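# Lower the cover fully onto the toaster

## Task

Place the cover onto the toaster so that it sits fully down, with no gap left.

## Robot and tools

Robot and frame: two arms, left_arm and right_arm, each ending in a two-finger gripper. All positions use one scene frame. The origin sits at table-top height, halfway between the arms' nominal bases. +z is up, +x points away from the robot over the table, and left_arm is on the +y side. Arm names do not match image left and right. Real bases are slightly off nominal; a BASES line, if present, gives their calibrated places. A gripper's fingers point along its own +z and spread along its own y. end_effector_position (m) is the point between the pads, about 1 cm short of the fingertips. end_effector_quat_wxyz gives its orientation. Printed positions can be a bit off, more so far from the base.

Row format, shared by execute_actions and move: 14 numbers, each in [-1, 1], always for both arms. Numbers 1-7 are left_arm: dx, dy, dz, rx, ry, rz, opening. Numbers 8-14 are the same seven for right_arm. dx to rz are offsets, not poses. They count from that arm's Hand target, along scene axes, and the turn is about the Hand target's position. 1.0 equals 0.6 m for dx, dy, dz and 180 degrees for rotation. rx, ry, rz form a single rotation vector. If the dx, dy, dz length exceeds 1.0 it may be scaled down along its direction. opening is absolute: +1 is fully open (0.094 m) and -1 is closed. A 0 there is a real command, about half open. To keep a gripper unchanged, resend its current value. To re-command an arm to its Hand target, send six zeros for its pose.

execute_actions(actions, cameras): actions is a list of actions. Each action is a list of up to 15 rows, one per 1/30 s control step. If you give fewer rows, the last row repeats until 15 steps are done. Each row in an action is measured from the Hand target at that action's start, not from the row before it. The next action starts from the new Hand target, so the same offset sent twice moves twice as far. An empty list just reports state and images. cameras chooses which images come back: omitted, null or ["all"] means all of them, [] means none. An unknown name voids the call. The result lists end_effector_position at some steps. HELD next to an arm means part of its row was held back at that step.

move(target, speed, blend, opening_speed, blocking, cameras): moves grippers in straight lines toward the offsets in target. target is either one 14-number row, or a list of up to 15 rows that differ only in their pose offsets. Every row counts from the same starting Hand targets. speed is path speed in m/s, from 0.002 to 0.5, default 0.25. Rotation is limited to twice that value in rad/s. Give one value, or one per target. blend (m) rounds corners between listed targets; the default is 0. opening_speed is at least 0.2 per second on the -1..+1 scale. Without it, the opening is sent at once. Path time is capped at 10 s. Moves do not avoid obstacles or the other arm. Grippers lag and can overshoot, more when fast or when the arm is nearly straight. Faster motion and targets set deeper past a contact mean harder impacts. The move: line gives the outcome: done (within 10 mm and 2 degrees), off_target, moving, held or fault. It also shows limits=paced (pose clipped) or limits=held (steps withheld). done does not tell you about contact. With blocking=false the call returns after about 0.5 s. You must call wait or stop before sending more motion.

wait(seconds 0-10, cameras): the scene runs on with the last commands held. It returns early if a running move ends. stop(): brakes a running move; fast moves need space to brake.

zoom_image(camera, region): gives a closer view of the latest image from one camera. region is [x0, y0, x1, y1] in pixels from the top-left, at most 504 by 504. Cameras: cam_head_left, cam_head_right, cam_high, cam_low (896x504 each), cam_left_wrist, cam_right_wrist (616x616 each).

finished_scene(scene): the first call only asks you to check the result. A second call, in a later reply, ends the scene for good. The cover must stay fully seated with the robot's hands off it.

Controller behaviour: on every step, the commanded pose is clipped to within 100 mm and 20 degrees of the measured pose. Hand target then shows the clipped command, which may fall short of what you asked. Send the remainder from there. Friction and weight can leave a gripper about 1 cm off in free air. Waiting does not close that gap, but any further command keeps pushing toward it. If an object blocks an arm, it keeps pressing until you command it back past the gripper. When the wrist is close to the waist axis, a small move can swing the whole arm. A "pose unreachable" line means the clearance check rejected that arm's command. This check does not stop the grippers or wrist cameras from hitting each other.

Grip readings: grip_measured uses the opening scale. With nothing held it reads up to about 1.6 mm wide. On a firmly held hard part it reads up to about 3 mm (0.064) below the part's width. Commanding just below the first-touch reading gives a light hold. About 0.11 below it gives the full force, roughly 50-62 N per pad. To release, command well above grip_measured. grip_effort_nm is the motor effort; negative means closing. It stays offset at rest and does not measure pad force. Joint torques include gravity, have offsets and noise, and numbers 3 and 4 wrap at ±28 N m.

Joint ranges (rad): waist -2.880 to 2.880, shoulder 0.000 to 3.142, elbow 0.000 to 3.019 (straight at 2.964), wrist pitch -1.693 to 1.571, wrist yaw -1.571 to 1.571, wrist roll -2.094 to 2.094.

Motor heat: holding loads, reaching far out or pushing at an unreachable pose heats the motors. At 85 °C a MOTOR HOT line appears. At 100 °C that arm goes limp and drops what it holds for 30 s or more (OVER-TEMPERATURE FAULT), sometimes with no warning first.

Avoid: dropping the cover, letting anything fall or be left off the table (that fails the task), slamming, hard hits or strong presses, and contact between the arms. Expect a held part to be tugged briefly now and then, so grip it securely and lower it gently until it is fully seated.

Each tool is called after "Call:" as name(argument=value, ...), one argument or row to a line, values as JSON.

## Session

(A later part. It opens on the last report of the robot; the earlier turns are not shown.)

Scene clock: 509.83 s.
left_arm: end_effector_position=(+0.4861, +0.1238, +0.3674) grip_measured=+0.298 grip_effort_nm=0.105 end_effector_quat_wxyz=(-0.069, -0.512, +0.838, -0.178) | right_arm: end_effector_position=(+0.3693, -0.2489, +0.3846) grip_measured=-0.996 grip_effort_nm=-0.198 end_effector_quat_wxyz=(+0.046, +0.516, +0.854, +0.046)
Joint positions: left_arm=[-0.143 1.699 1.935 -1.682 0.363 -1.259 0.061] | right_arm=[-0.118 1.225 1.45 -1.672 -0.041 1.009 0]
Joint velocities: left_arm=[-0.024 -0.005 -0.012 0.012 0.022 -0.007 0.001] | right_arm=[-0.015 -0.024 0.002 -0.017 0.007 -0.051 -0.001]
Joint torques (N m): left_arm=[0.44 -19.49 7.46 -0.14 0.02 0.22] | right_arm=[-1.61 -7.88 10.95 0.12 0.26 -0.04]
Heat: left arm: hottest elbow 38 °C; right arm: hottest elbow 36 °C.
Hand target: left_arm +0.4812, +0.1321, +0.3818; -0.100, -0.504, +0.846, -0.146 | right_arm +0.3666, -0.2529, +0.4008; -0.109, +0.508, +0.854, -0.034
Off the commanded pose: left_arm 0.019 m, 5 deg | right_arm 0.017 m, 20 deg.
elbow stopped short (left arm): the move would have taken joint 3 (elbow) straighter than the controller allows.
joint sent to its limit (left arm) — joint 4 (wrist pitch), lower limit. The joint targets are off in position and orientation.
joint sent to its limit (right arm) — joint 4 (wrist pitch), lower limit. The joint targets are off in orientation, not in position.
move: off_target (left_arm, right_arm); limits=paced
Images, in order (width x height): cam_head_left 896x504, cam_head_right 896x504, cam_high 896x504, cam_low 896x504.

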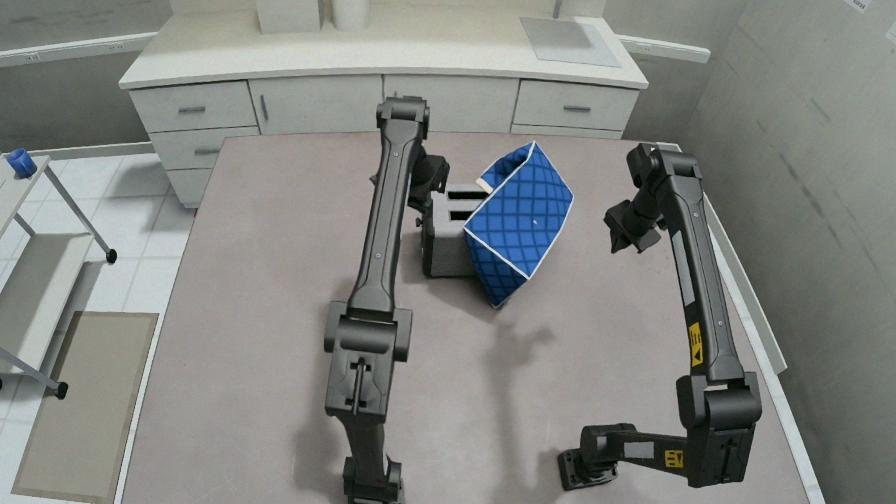

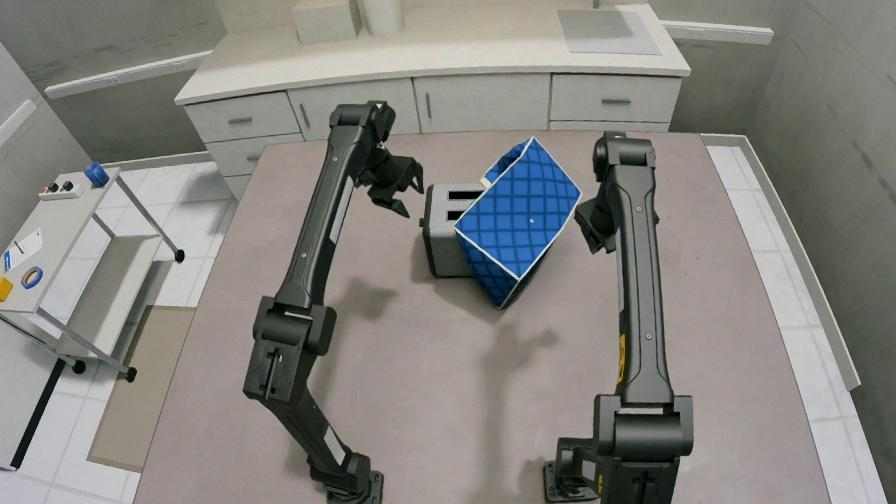

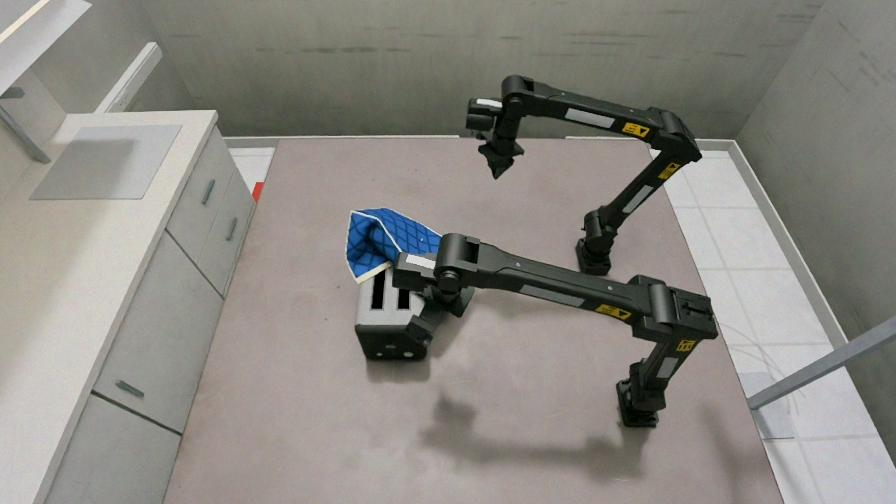

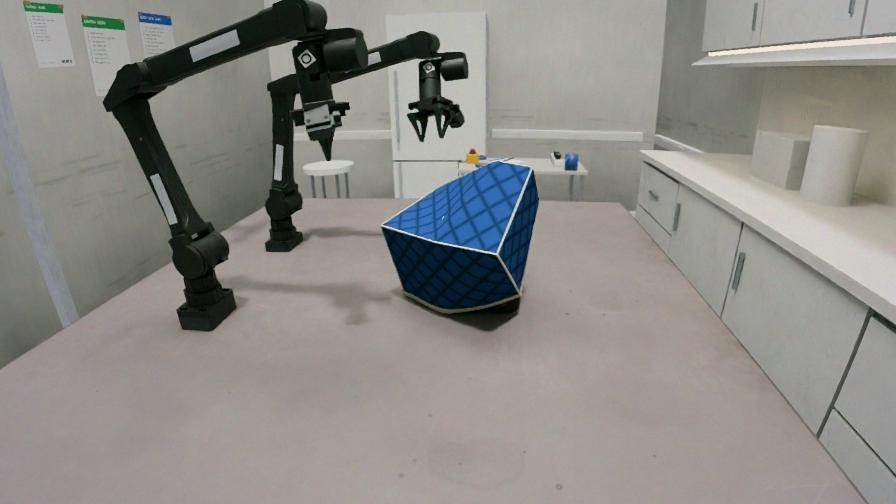

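Call:
move(
  target=[-0.1,0.35,0,0,0,0,0.3,0,-0.05,0,0.157,-0.26,0.076,1],
  speed=0.15,
  cameras=[],
)

Call:
move(
  target=[0,0,0,0,0,0,0.3,0.27,0.03,-0.13,0,0,0,1],
  speed=0.12,
)

Scene clock: 539.67 s.
left_arm: end_effector_position=(+0.4327, +0.3380, +0.3687) grip_measured=+0.298 grip_effort_nm=0.110 end_effector_quat_wxyz=(-0.002, -0.522, +0.833, -0.181) | right_arm: end_effector_position=(+0.3684, -0.2804, +0.4046) grip_measured=+0.998 grip_effort_nm=0.110 end_effector_quat_wxyz=(+0.124, +0.336, +0.864, +0.353)
Joint positions: left_arm=[0.286 1.539 1.746 -1.682 0.351 -0.846 0.061] | right_arm=[-0.511 1.133 1.304 -1.52 -0.741 0.354 0.094]
Joint velocities: left_arm=[-0.005 -0.015 -0.007 -0.007 -0.022 0.022 -0.001] | right_arm=[-0.005 0.005 -0.012 -0.017 -0.051 0.022 0]
Joint torques (N m): left_arm=[1.03 -17.49 7.47 -0.27 0.02 0.2] | right_arm=[-1.9 -5.54 8.4 0.28 -0.61 -0.11]
Heat: left arm: hottest elbow 37 °C; right arm: hottest elbow 36 °C.
Hand target: left_arm +0.4237, +0.3416, +0.3840; -0.097, -0.503, +0.846, -0.148 | right_arm +0.3659, -0.2830, +0.4004; +0.122, +0.337, +0.864, +0.354
Off the commanded pose: left_arm 0.018 m, 12 deg | right_arm 0.005 m, 1 deg.
joint sent to its limit (left arm) — joint 4 (wrist pitch), lower limit. The joint targets are off in orientation, not in position.
move: off_target (left_arm)
No camera images: "cameras" was empty.

Scene clock: 541.90 s.
left_arm: end_effector_position=(+0.4326, +0.3381, +0.3687) grip_measured=+0.298 grip_effort_nm=0.110 end_effector_quat_wxyz=(-0.002, -0.522, +0.834, -0.181) | right_arm: end_effector_position=(+0.5081, -0.2632, +0.3047) grip_measured=+0.998 grip_effort_nm=0.105 end_effector_quat_wxyz=(+0.105, +0.344, +0.863, +0.356)
Joint positions: left_arm=[0.286 1.539 1.746 -1.682 0.351 -0.845 0.061] | right_arm=[-0.333 1.445 1.317 -1.113 -0.698 0.583 0.094]
Joint velocities: left_arm=[0.005 -0.015 -0.002 0.012 -0.066 -0.007 0.001] | right_arm=[-0.005 -0.005 0.012 -0.002 -0.051 -0.022 0]
Joint torques (N m): left_arm=[0.67 -17.32 7.49 -0.14 0 0.19] | right_arm=[-0.15 -8.94 14.5 1.01 -0.19 0.23]
Heat: left arm: hottest elbow 37 °C; right arm: hottest elbow 36 °C.
Hand target: left_arm +0.4237, +0.3416, +0.3840; -0.097, -0.503, +0.846, -0.148 | right_arm +0.5272, -0.2636, +0.3214; +0.122, +0.337, +0.863, +0.357
Off the commanded pose: left_arm 0.018 m, 12 deg | right_arm 0.027 m, 2 deg.
joint sent to its limit (left arm) — joint 4 (wrist pitch), lower limit. The joint targets are off in orientation, not in position.
move: off_target (left_arm, right_arm)

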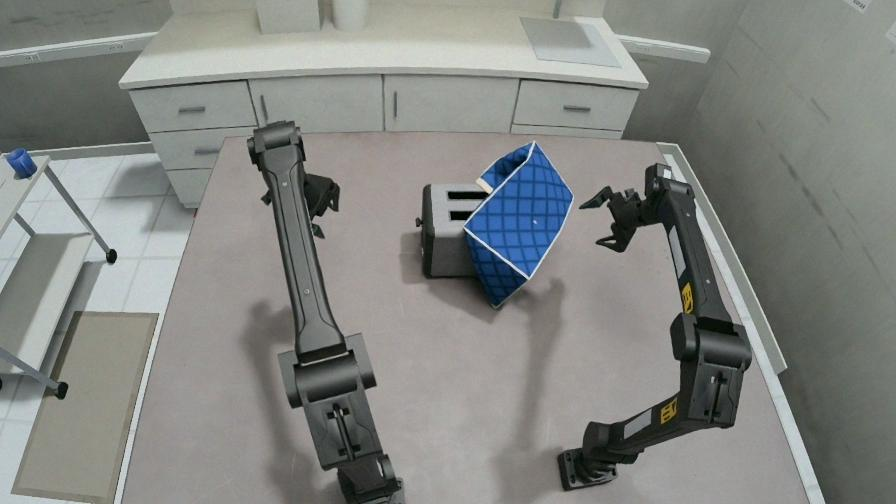

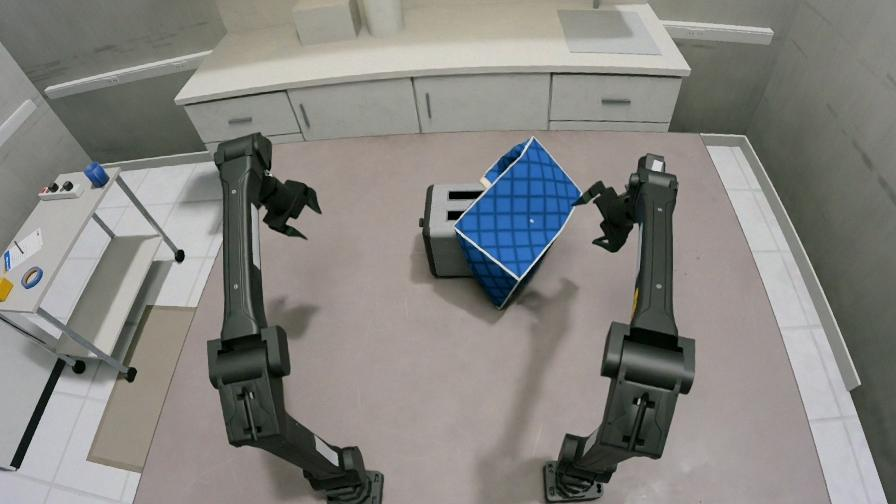

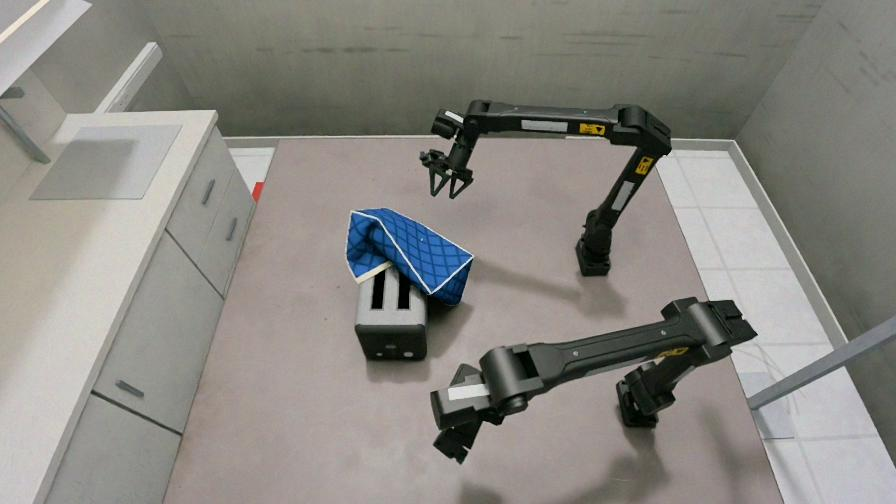

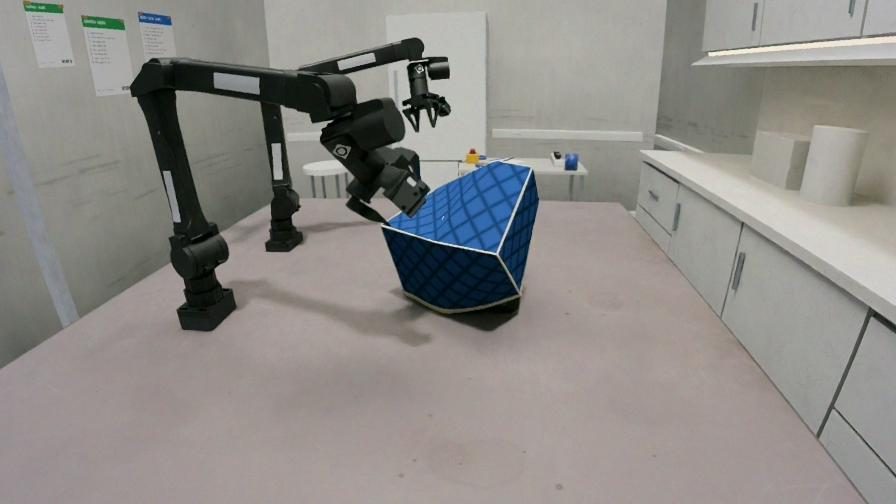

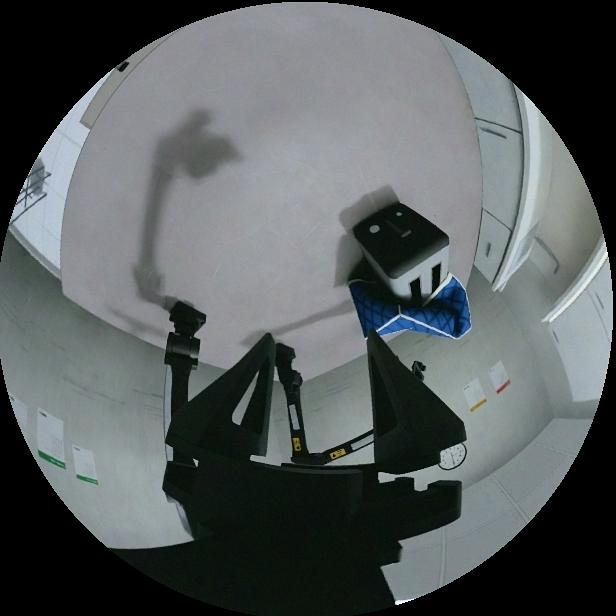

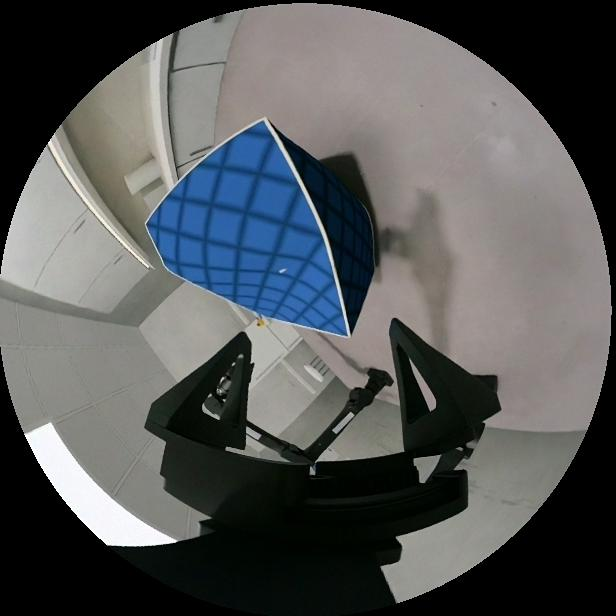

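Call:
move(
  target=[0,0,0,0,0,0,0.3,0.06,0.08,-0.12,0,0,0,1],
  speed=0.12,
  cameras=["cam_low","cam_right_wrist","cam_head_right"],
)

Scene clock: 545.90 s.
left_arm: end_effector_position=(+0.4326, +0.3381, +0.3687) grip_measured=+0.298 grip_effort_nm=0.110 end_effector_quat_wxyz=(-0.002, -0.522, +0.834, -0.180) | right_arm: end_effector_position=(+0.5599, -0.2188, +0.2643) grip_measured=+0.998 grip_effort_nm=0.110 end_effector_quat_wxyz=(+0.134, +0.330, +0.862, +0.360)
Joint positions: left_arm=[0.286 1.539 1.746 -1.682 0.35 -0.845 0.061] | right_arm=[-0.213 1.525 1.275 -0.84 -0.652 0.72 0.094]
Joint velocities: left_arm=[0.005 -0.015 0.002 -0.007 0.007 -0.007 -0.002] | right_arm=[0.005 -0.005 0.007 0.007 -0.007 0.022 -0.001]
Joint torques (N m): left_arm=[0.62 -17.32 7.5 -0.23 0.04 0.19] | right_arm=[-0.21 -9.7 8.77 1.16 -0.15 0.22]
Heat: left arm: hottest elbow 37 °C; right arm: hottest elbow 36 °C.
Hand target: left_arm +0.4237, +0.3416, +0.3840; -0.097, -0.503, +0.846, -0.148 | right_arm +0.5623, -0.2148, +0.2497; +0.122, +0.337, +0.862, +0.358
Off the commanded pose: left_arm 0.018 m, 12 deg | right_arm 0.016 m, 2 deg.
joint sent to its limit (left arm) — joint 4 (wrist pitch), lower limit. The joint targets are off in orientation, not in position.
move: off_target (left_arm, right_arm)
Images, in order (width x height): cam_head_right 896x504, cam_low 896x504, cam_right_wrist 616x616.

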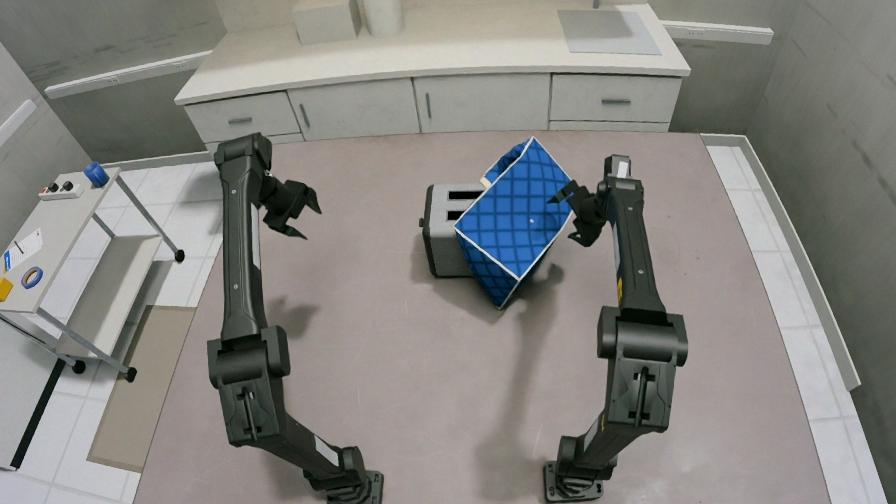

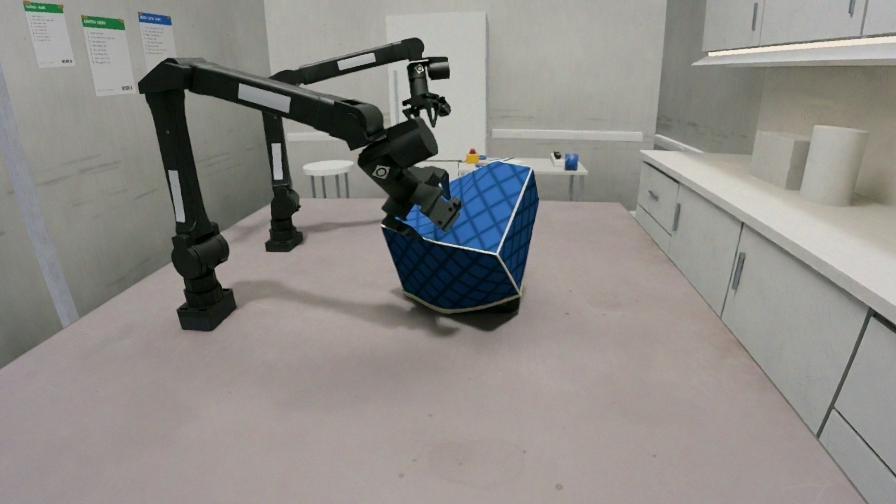

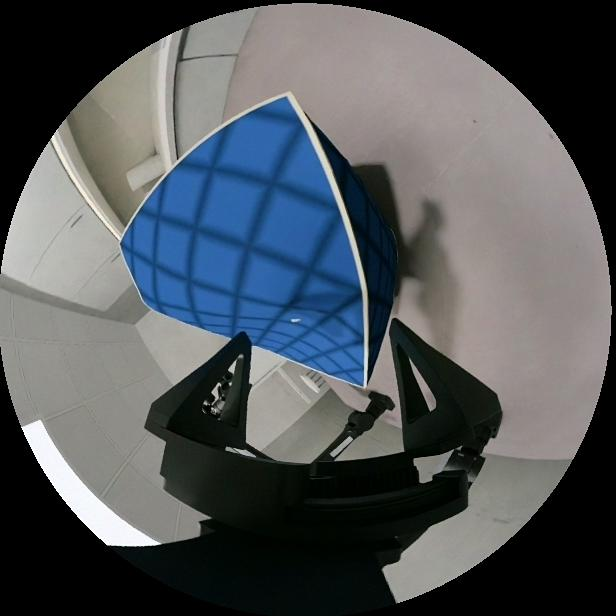

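Call:
move(
  target=[0,0,0,0,0,0,0.3,0.025,0.025,-0.075,0,0,0,1],
  speed=0.1,
  cameras=["cam_low","cam_right_wrist"],
)

Call:
zoom_image(
  camera="cam_low",
  region=[350, 120, 570, 330],
)

Scene clock: 550.47 s.
left_arm: end_effector_position=(+0.4326, +0.3381, +0.3687) grip_measured=+0.298 grip_effort_nm=0.110 end_effector_quat_wxyz=(-0.002, -0.522, +0.834, -0.180) | right_arm: end_effector_position=(+0.5754, -0.2053, +0.2202) grip_measured=+0.998 grip_effort_nm=0.115 end_effector_quat_wxyz=(+0.135, +0.331, +0.861, +0.361)
Joint positions: left_arm=[0.286 1.539 1.746 -1.682 0.35 -0.845 0.061] | right_arm=[-0.181 1.588 1.226 -0.702 -0.638 0.76 0.094]
Joint velocities: left_arm=[-0.005 0.005 -0.007 0.002 0.066 -0.007 0] | right_arm=[-0.015 -0.005 -0.017 0.017 0.066 -0.066 -0.001]
Joint torques (N m): left_arm=[0.62 -17.14 7.53 -0.13 0.02 0.19] | right_arm=[-0.09 -10.17 8.5 1.26 -0.12 0.22]
Heat: left arm: hottest elbow 36 °C; right arm: hottest elbow 36 °C.
Hand target: left_arm +0.4237, +0.3416, +0.3840; -0.097, -0.503, +0.846, -0.148 | right_arm +0.5767, -0.1997, +0.2046; +0.122, +0.337, +0.862, +0.359
Off the commanded pose: left_arm 0.018 m, 12 deg | right_arm 0.017 m, 2 deg.
joint sent to its limit (left arm) — joint 4 (wrist pitch), lower limit. The joint targets are off in orientation, not in position.
move: off_target (left_arm, right_arm)
Images, in order (width x height): cam_low 896x504, cam_right_wrist 616x616.

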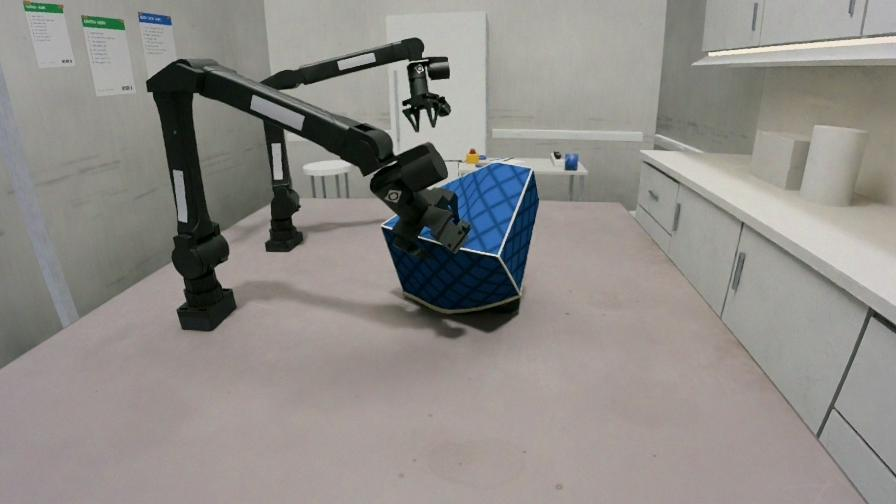

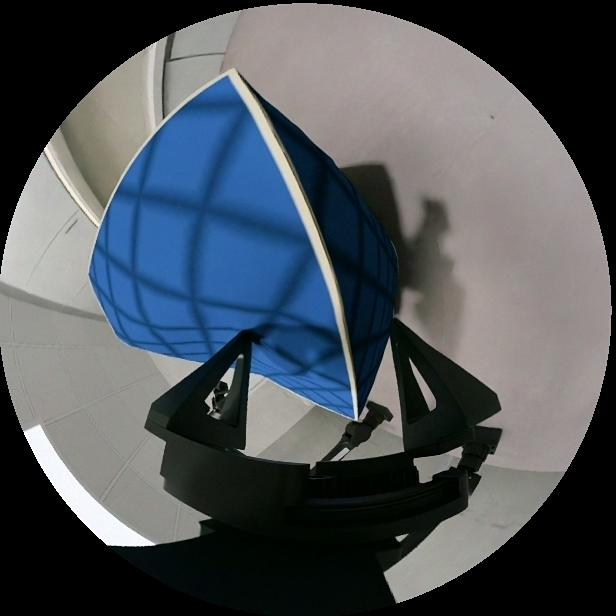

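Scaled by 2.291.

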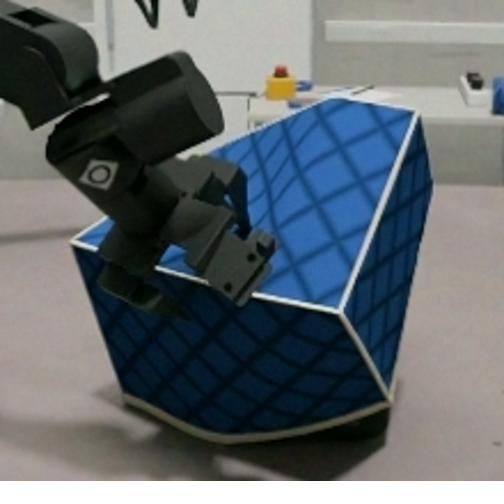

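Straddled and centred along the edge. Close, then lift.

Call:
move(
  target=[0,0,0,0,0,0,0.3,0,0,0,0,0,0,-1],
  opening_speed=0.8,
  cameras=["cam_right_wrist"],
)

Call:
move(
  target=[0,0,0,0,0,0,0.3,-0.04,-0.04,0.42,0,0,0,-1],
  speed=0.12,
  cameras=["cam_low","cam_head_right","cam_high"],
)

Scene clock: 557.10 s.
left_arm: end_effector_position=(+0.4326, +0.3381, +0.3687) grip_measured=+0.298 grip_effort_nm=0.110 end_effector_quat_wxyz=(-0.002, -0.522, +0.834, -0.180) | right_arm: end_effector_position=(+0.5757, -0.2056, +0.2203) grip_measured=-0.961 grip_effort_nm=-0.926 end_effector_quat_wxyz=(+0.136, +0.331, +0.861, +0.361)
Joint positions: left_arm=[0.286 1.539 1.746 -1.682 0.35 -0.845 0.061] | right_arm=[-0.181 1.588 1.226 -0.7 -0.636 0.761 0.002]
Joint velocities: left_arm=[-0.005 -0.015 -0.007 -0.027 -0.022 0.022 0] | right_arm=[-0.024 0.015 -0.007 -0.017 -0.007 -0.022 -0.001]
Joint torques (N m): left_arm=[0.62 -17.32 7.57 -0.05 0.04 0.23] | right_arm=[0.03 -10.17 8.53 1.17 -0.16 0.21]
Heat: left arm: hottest elbow 36 °C; right arm: hottest elbow 35 °C.
Hand target: left_arm +0.4237, +0.3416, +0.3840; -0.097, -0.503, +0.846, -0.148 | right_arm +0.5767, -0.1997, +0.2046; +0.122, +0.337, +0.862, +0.359
Off the commanded pose: left_arm 0.018 m, 12 deg | right_arm 0.017 m, 2 deg.
joint sent to its limit (left arm) — joint 4 (wrist pitch), lower limit. The joint targets are off in orientation, not in position.
move: off_target (left_arm, right_arm)
Images, in order (width x height): cam_right_wrist 616x616.

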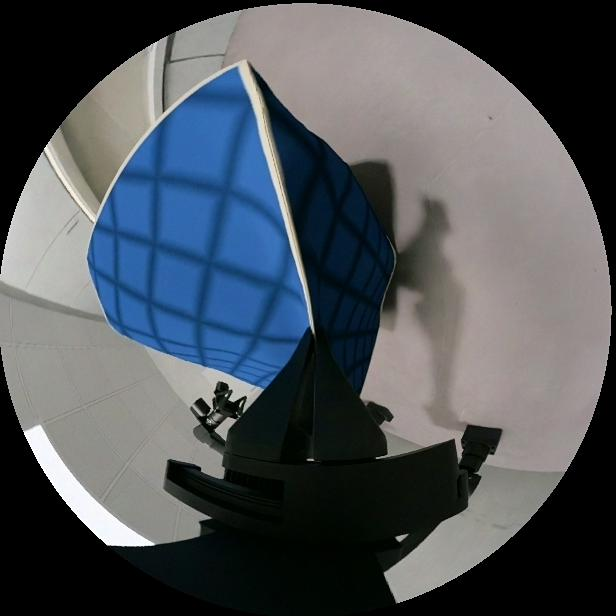

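Scene clock: 559.93 s.
left_arm: end_effector_position=(+0.4326, +0.3381, +0.3687) grip_measured=+0.298 grip_effort_nm=0.110 end_effector_quat_wxyz=(-0.002, -0.522, +0.834, -0.180) | right_arm: end_effector_position=(+0.5471, -0.2166, +0.4318) grip_measured=-0.968 grip_effort_nm=-1.033 end_effector_quat_wxyz=(+0.096, +0.348, +0.863, +0.353)
Joint positions: left_arm=[0.286 1.539 1.746 -1.682 0.35 -0.845 0.061] | right_arm=[-0.213 1.523 1.735 -1.383 -0.65 0.727 0.001]
Joint velocities: left_arm=[-0.015 0.015 -0.007 0.012 -0.007 -0.037 -0.001] | right_arm=[0.005 -0.005 -0.002 0.012 -0.037 -0.022 0]
Joint torques (N m): left_arm=[1.03 -17.61 7.45 -0.14 0.04 0.23] | right_arm=[-2.02 -10.81 14.9 0.54 -0.55 -0.11]
Heat: left arm: hottest elbow 36 °C; right arm: hottest elbow 35 °C.
Hand target: left_arm +0.4237, +0.3416, +0.3840; -0.097, -0.503, +0.846, -0.148 | right_arm +0.5559, -0.2242, +0.4569; +0.122, +0.337, +0.862, +0.358
Off the commanded pose: left_arm 0.018 m, 12 deg | right_arm 0.026 m, 3 deg.
joint sent to its limit (left arm) — joint 4 (wrist pitch), lower limit. The joint targets are off in orientation, not in position.
move: off_target (left_arm, right_arm)
Images, in order (width x height): cam_head_right 896x504, cam_high 896x504, cam_low 896x504.

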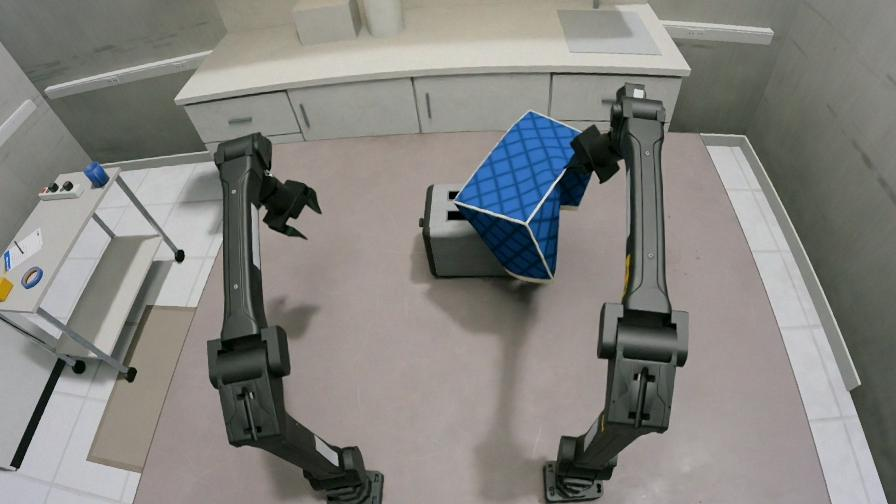

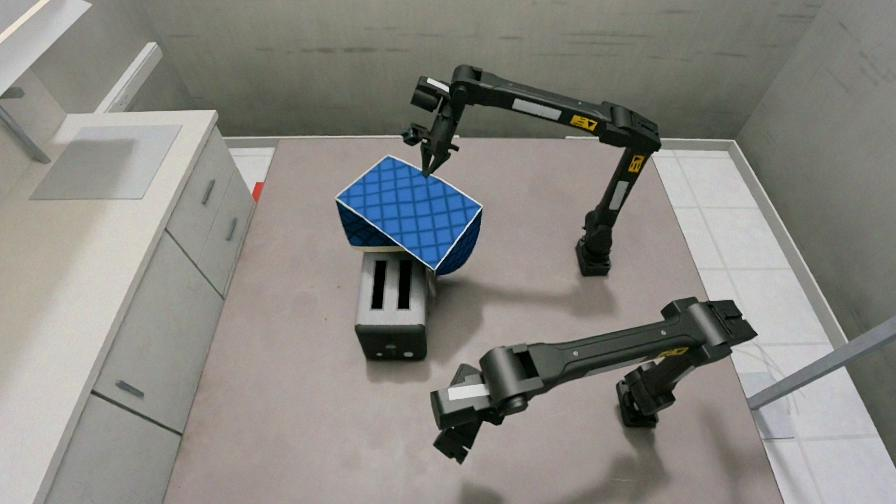

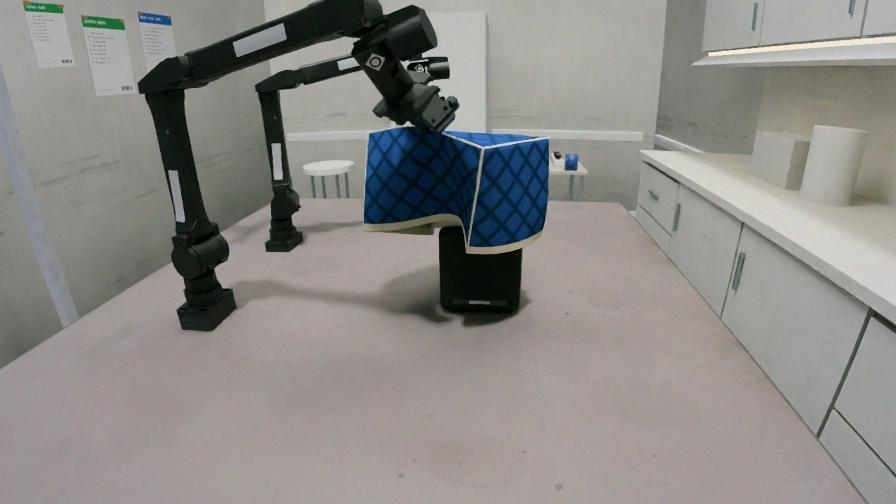

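Call:
move(
  target=[0,0,0,0,0,0,0.3,-0.05,0,0.05,0,0,-0.25,-1],
  speed=0.12,
  cameras=[],
)

Call:
move(
  target=[0,0,0,0,0,0,0.3,0.0,0.3,0.03,0,0,0,-1],
  speed=0.12,
  cameras=["cam_low","cam_head_right","cam_head_left","cam_high"],
)

Scene clock: 569.13 s.
left_arm: end_effector_position=(+0.4326, +0.3381, +0.3687) grip_measured=+0.298 grip_effort_nm=0.115 end_effector_quat_wxyz=(-0.002, -0.522, +0.834, -0.180) | right_arm: end_effector_position=(+0.5319, -0.2305, +0.4764) grip_measured=-0.969 grip_effort_nm=-1.028 end_effector_quat_wxyz=(+0.238, +0.646, +0.672, +0.274)
Joint positions: left_arm=[0.286 1.539 1.746 -1.682 0.35 -0.845 0.061] | right_arm=[-0.072 1.313 1.606 -1.125 -0.084 1.528 0.001]
Joint velocities: left_arm=[0.005 -0.005 -0.007 0.002 -0.007 -0.066 0] | right_arm=[-0.015 -0.005 -0.007 -0.032 0.081 -0.081 0.002]
Joint torques (N m): left_arm=[0.56 -17.67 7.34 -0.06 0.02 0.17] | right_arm=[-0.15 -10.34 9.24 1.7 0.22 0.22]
Heat: left arm: hottest elbow 35 °C; right arm: hottest elbow 36 °C.
Hand target: left_arm +0.4237, +0.3416, +0.3840; -0.097, -0.503, +0.846, -0.148 | right_arm +0.5260, -0.2246, +0.4889; +0.249, +0.642, +0.666, +0.287
Off the commanded pose: left_arm 0.018 m, 12 deg | right_arm 0.014 m, 2 deg.
joint sent to its limit (left arm) — joint 4 (wrist pitch), lower limit. The joint targets are off in orientation, not in position.
move: off_target (left_arm, right_arm)
No camera images: "cameras" was empty.

Scene clock: 571.40 s.
left_arm: end_effector_position=(+0.4326, +0.3381, +0.3687) grip_measured=+0.298 grip_effort_nm=0.115 end_effector_quat_wxyz=(-0.002, -0.522, +0.834, -0.180) | right_arm: end_effector_position=(+0.5167, -0.0517, +0.4813) grip_measured=-0.969 grip_effort_nm=-1.028 end_effector_quat_wxyz=(+0.236, +0.644, +0.676, +0.270)
Joint positions: left_arm=[0.286 1.539 1.746 -1.682 0.35 -0.845 0.061] | right_arm=[0.361 1.37 1.681 -1.171 0.204 1.844 0.001]
Joint velocities: left_arm=[-0.015 -0.015 -0.007 -0.002 0.022 -0.037 -0.001] | right_arm=[0.005 -0.015 -0.012 -0.017 -0.007 0.022 -0.001]
Joint torques (N m): left_arm=[0.85 -17.55 7.43 -0.12 0.03 0.17] | right_arm=[-0.44 -8 15.56 0.98 0.46 0.21]
Heat: left arm: hottest elbow 35 °C; right arm: hottest elbow 36 °C.
Hand target: left_arm +0.4237, +0.3416, +0.3840; -0.097, -0.503, +0.846, -0.148 | right_arm +0.5257, -0.0450, +0.5070; +0.244, +0.644, +0.665, +0.290
Off the commanded pose: left_arm 0.018 m, 12 deg | right_arm 0.028 m, 3 deg.
joint sent to its limit (left arm) — joint 4 (wrist pitch), lower limit. The joint targets are off in orientation, not in position.
move: off_target (left_arm, right_arm)
Images, in order (width x height): cam_head_left 896x504, cam_head_right 896x504, cam_high 896x504, cam_low 896x504.

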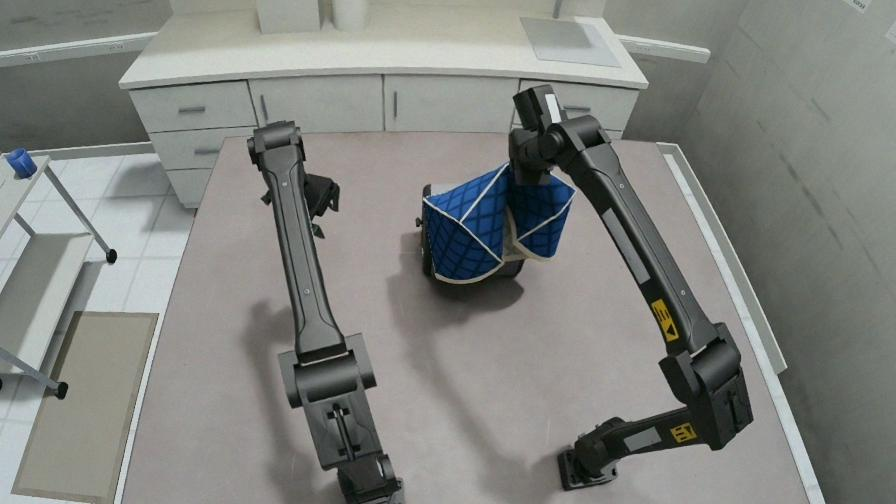

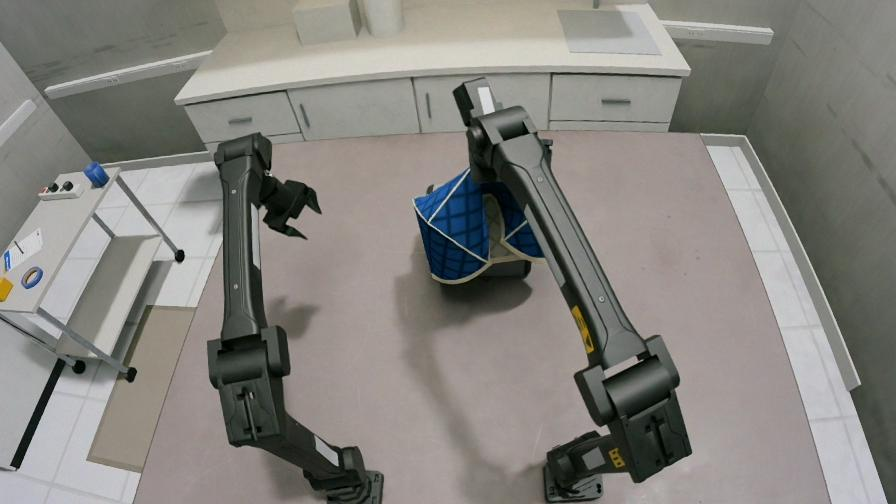

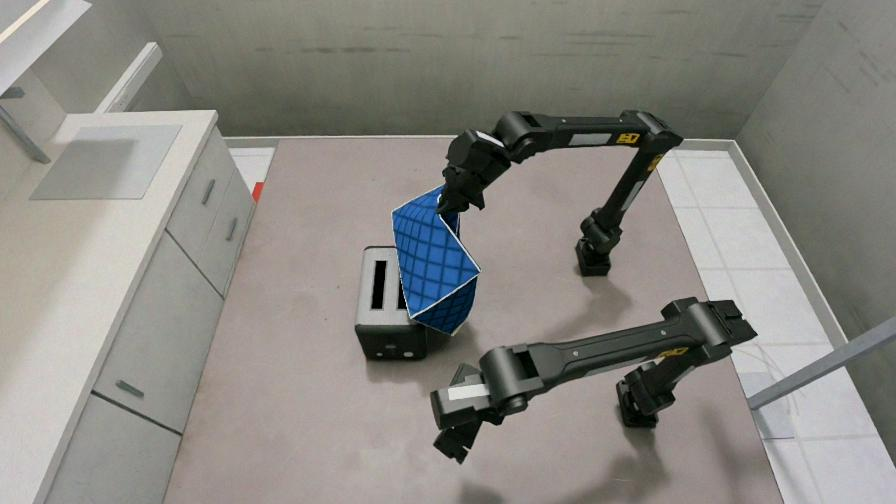

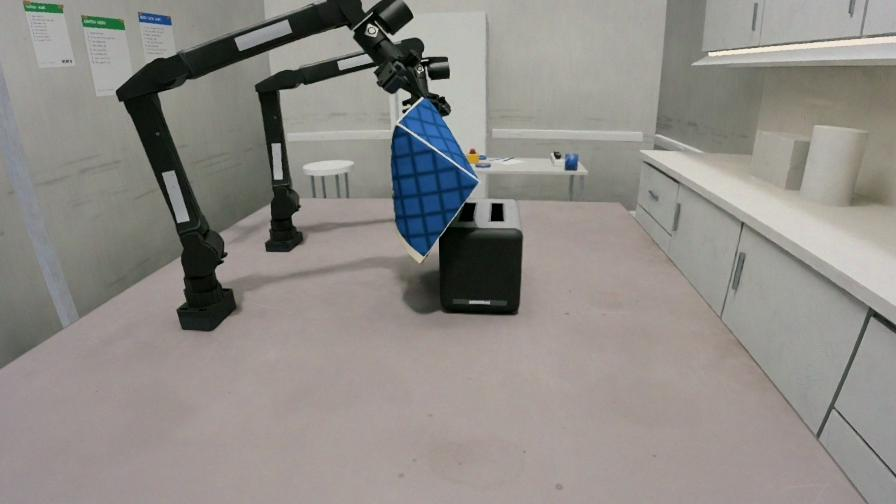

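Call:
move(
  target=[0,0,0,0,0,0,0.3,-0.03,0,0.1,0,-0.2,0,-1],
  speed=0.15,
  cameras=["cam_low","cam_head_left","cam_high"],
)

Scene clock: 581.33 s.
left_arm: end_effector_position=(+0.4326, +0.3381, +0.3687) grip_measured=+0.298 grip_effort_nm=0.110 end_effector_quat_wxyz=(-0.002, -0.522, +0.834, -0.180) | right_arm: end_effector_position=(+0.5171, -0.0471, +0.5539) grip_measured=-0.969 grip_effort_nm=-1.043 end_effector_quat_wxyz=(+0.428, +0.535, +0.563, +0.463)
Joint positions: left_arm=[0.286 1.539 1.746 -1.682 0.35 -0.845 0.061] | right_arm=[0.425 1.154 1.333 -0.402 0.389 1.67 0.001]
Joint velocities: left_arm=[0.005 -0.005 0.007 -0.022 0.037 0.007 -0.001] | right_arm=[-0.005 -0.005 -0.002 0.002 0.022 -0.007 0]
Joint torques (N m): left_arm=[0.38 -17.49 7.42 -0.06 0.05 0.18] | right_arm=[-0.09 -8.64 9.92 2.18 0.32 -0.13]
Heat: left arm: hottest elbow 35 °C; right arm: hottest elbow 38 °C.
Hand target: left_arm +0.4237, +0.3416, +0.3840; -0.097, -0.503, +0.846, -0.148 | right_arm +0.5067, -0.0457, +0.5687; +0.436, +0.523, +0.556, +0.476
Off the commanded pose: left_arm 0.018 m, 12 deg | right_arm 0.016 m, 2 deg.
joint sent to its limit (left arm) — joint 4 (wrist pitch), lower limit. The joint targets are off in orientation, not in position.
move: off_target (left_arm, right_arm)
Images, in order (width x height): cam_head_left 896x504, cam_high 896x504, cam_low 896x504.

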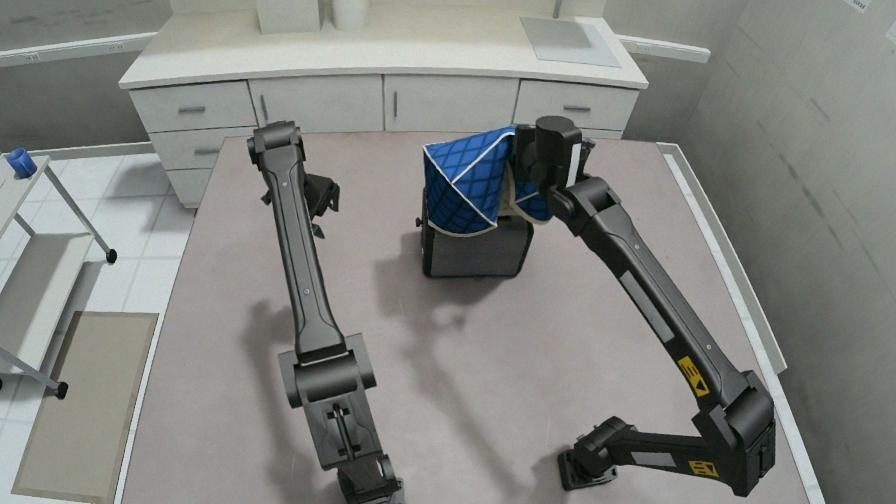

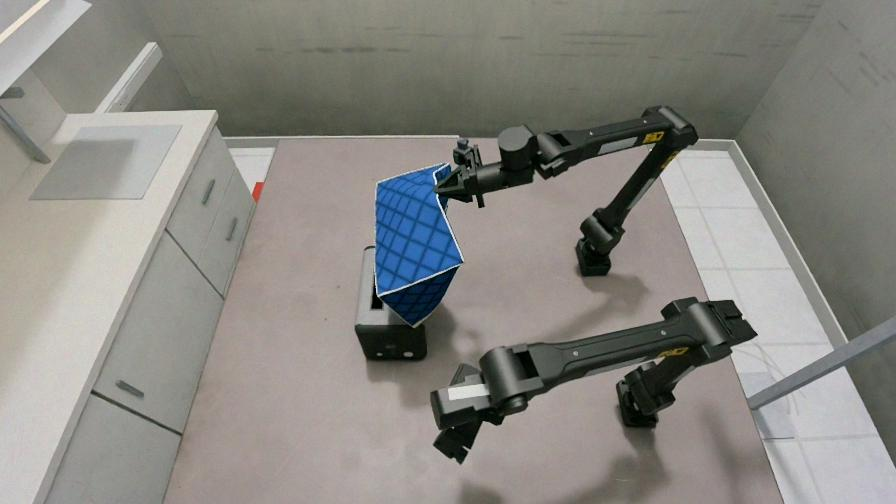

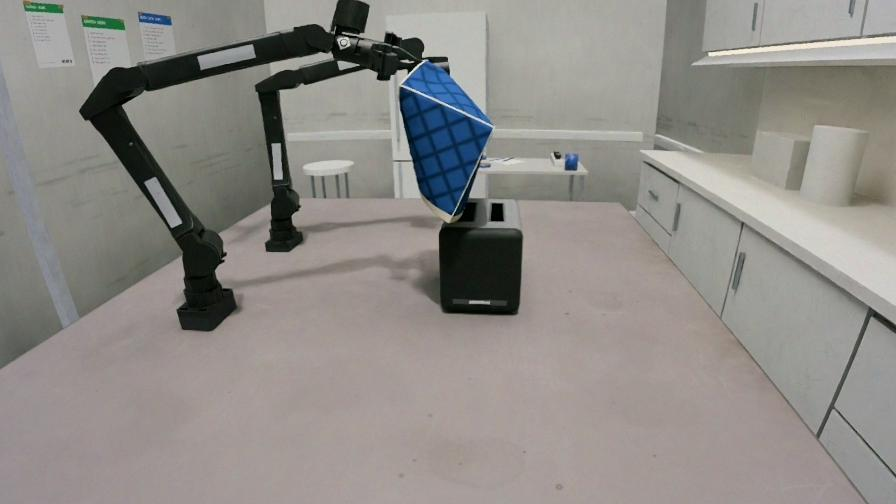

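Call:
move(
  target=[0,0,0,0,0,0,0.3,0.1,0,0.03,0,-0.18,0,-1],
  speed=0.15,
  cameras=["cam_low","cam_head_left","cam_high"],
)

Scene clock: 586.50 s.
left_arm: end_effector_position=(+0.4326, +0.3381, +0.3687) grip_measured=+0.298 grip_effort_nm=0.100 end_effector_quat_wxyz=(-0.002, -0.522, +0.834, -0.180) | right_arm: end_effector_position=(+0.5588, -0.0418, +0.5911) grip_measured=-0.970 grip_effort_nm=-1.038 end_effector_quat_wxyz=(+0.566, +0.372, +0.412, +0.610)
Joint positions: left_arm=[0.286 1.539 1.746 -1.682 0.35 -0.845 0.061] | right_arm=[0.375 1.283 1.15 0.546 0.297 1.429 0.001]
Joint velocities: left_arm=[-0.015 -0.015 0.002 -0.002 -0.007 0.037 -0.001] | right_arm=[0.005 -0.015 0.002 0.022 0.022 0.037 0]
Joint torques (N m): left_arm=[0.67 -17.49 7.45 -0.12 0.04 0.2] | right_arm=[-1.9 -7.71 9.89 2.06 -0.3 -0.15]
Heat: left arm: hottest elbow 35 °C; right arm: hottest elbow 37 °C.
Hand target: left_arm +0.4237, +0.3416, +0.3840; -0.097, -0.503, +0.846, -0.148 | right_arm +0.5649, -0.0459, +0.5854; +0.573, +0.369, +0.413, +0.604
Off the commanded pose: left_arm 0.018 m, 12 deg | right_arm 0.010 m, 1 deg.
joint sent to its limit (left arm) — joint 4 (wrist pitch), lower limit. The joint targets are off in orientation, not in position.
move: off_target (left_arm)
Images, in order (width x height): cam_head_left 896x504, cam_high 896x504, cam_low 896x504.

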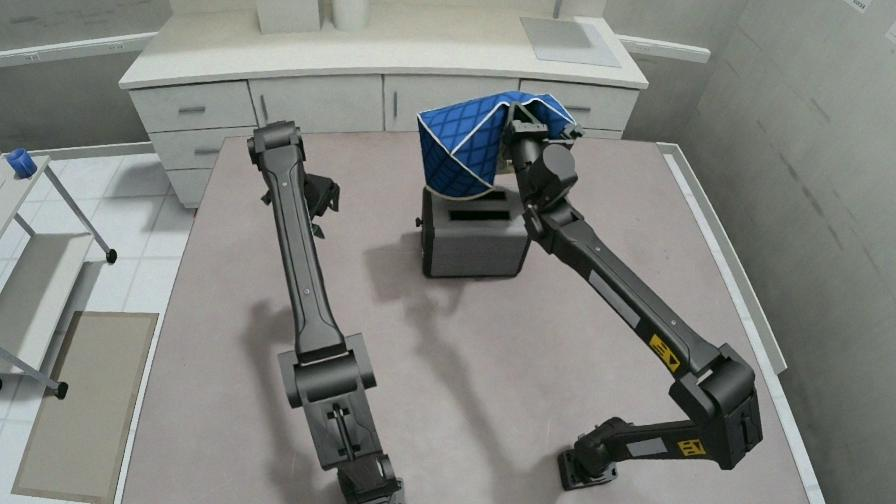

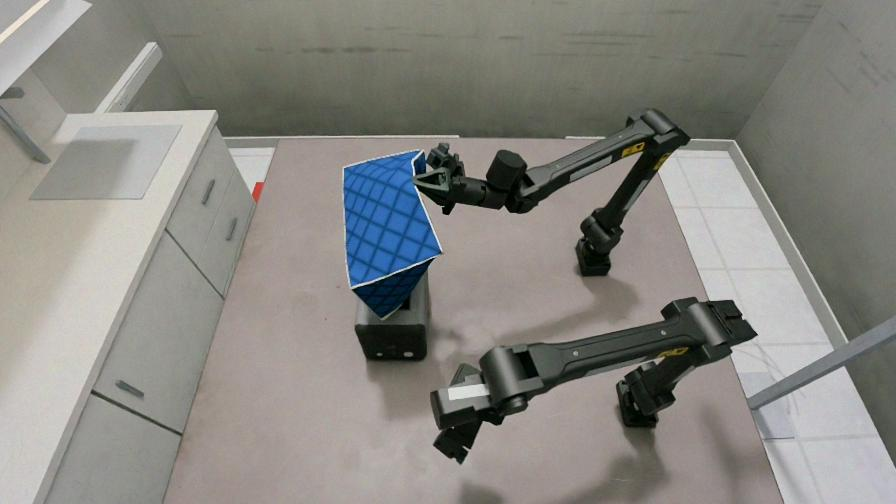

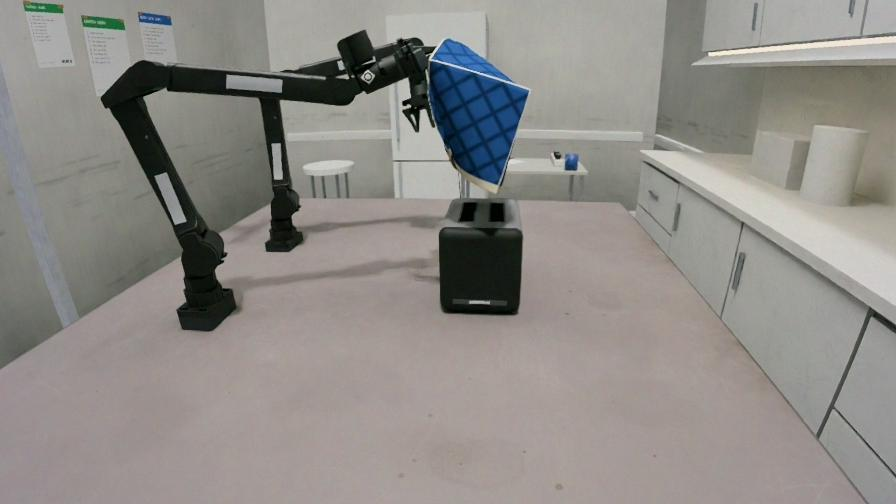

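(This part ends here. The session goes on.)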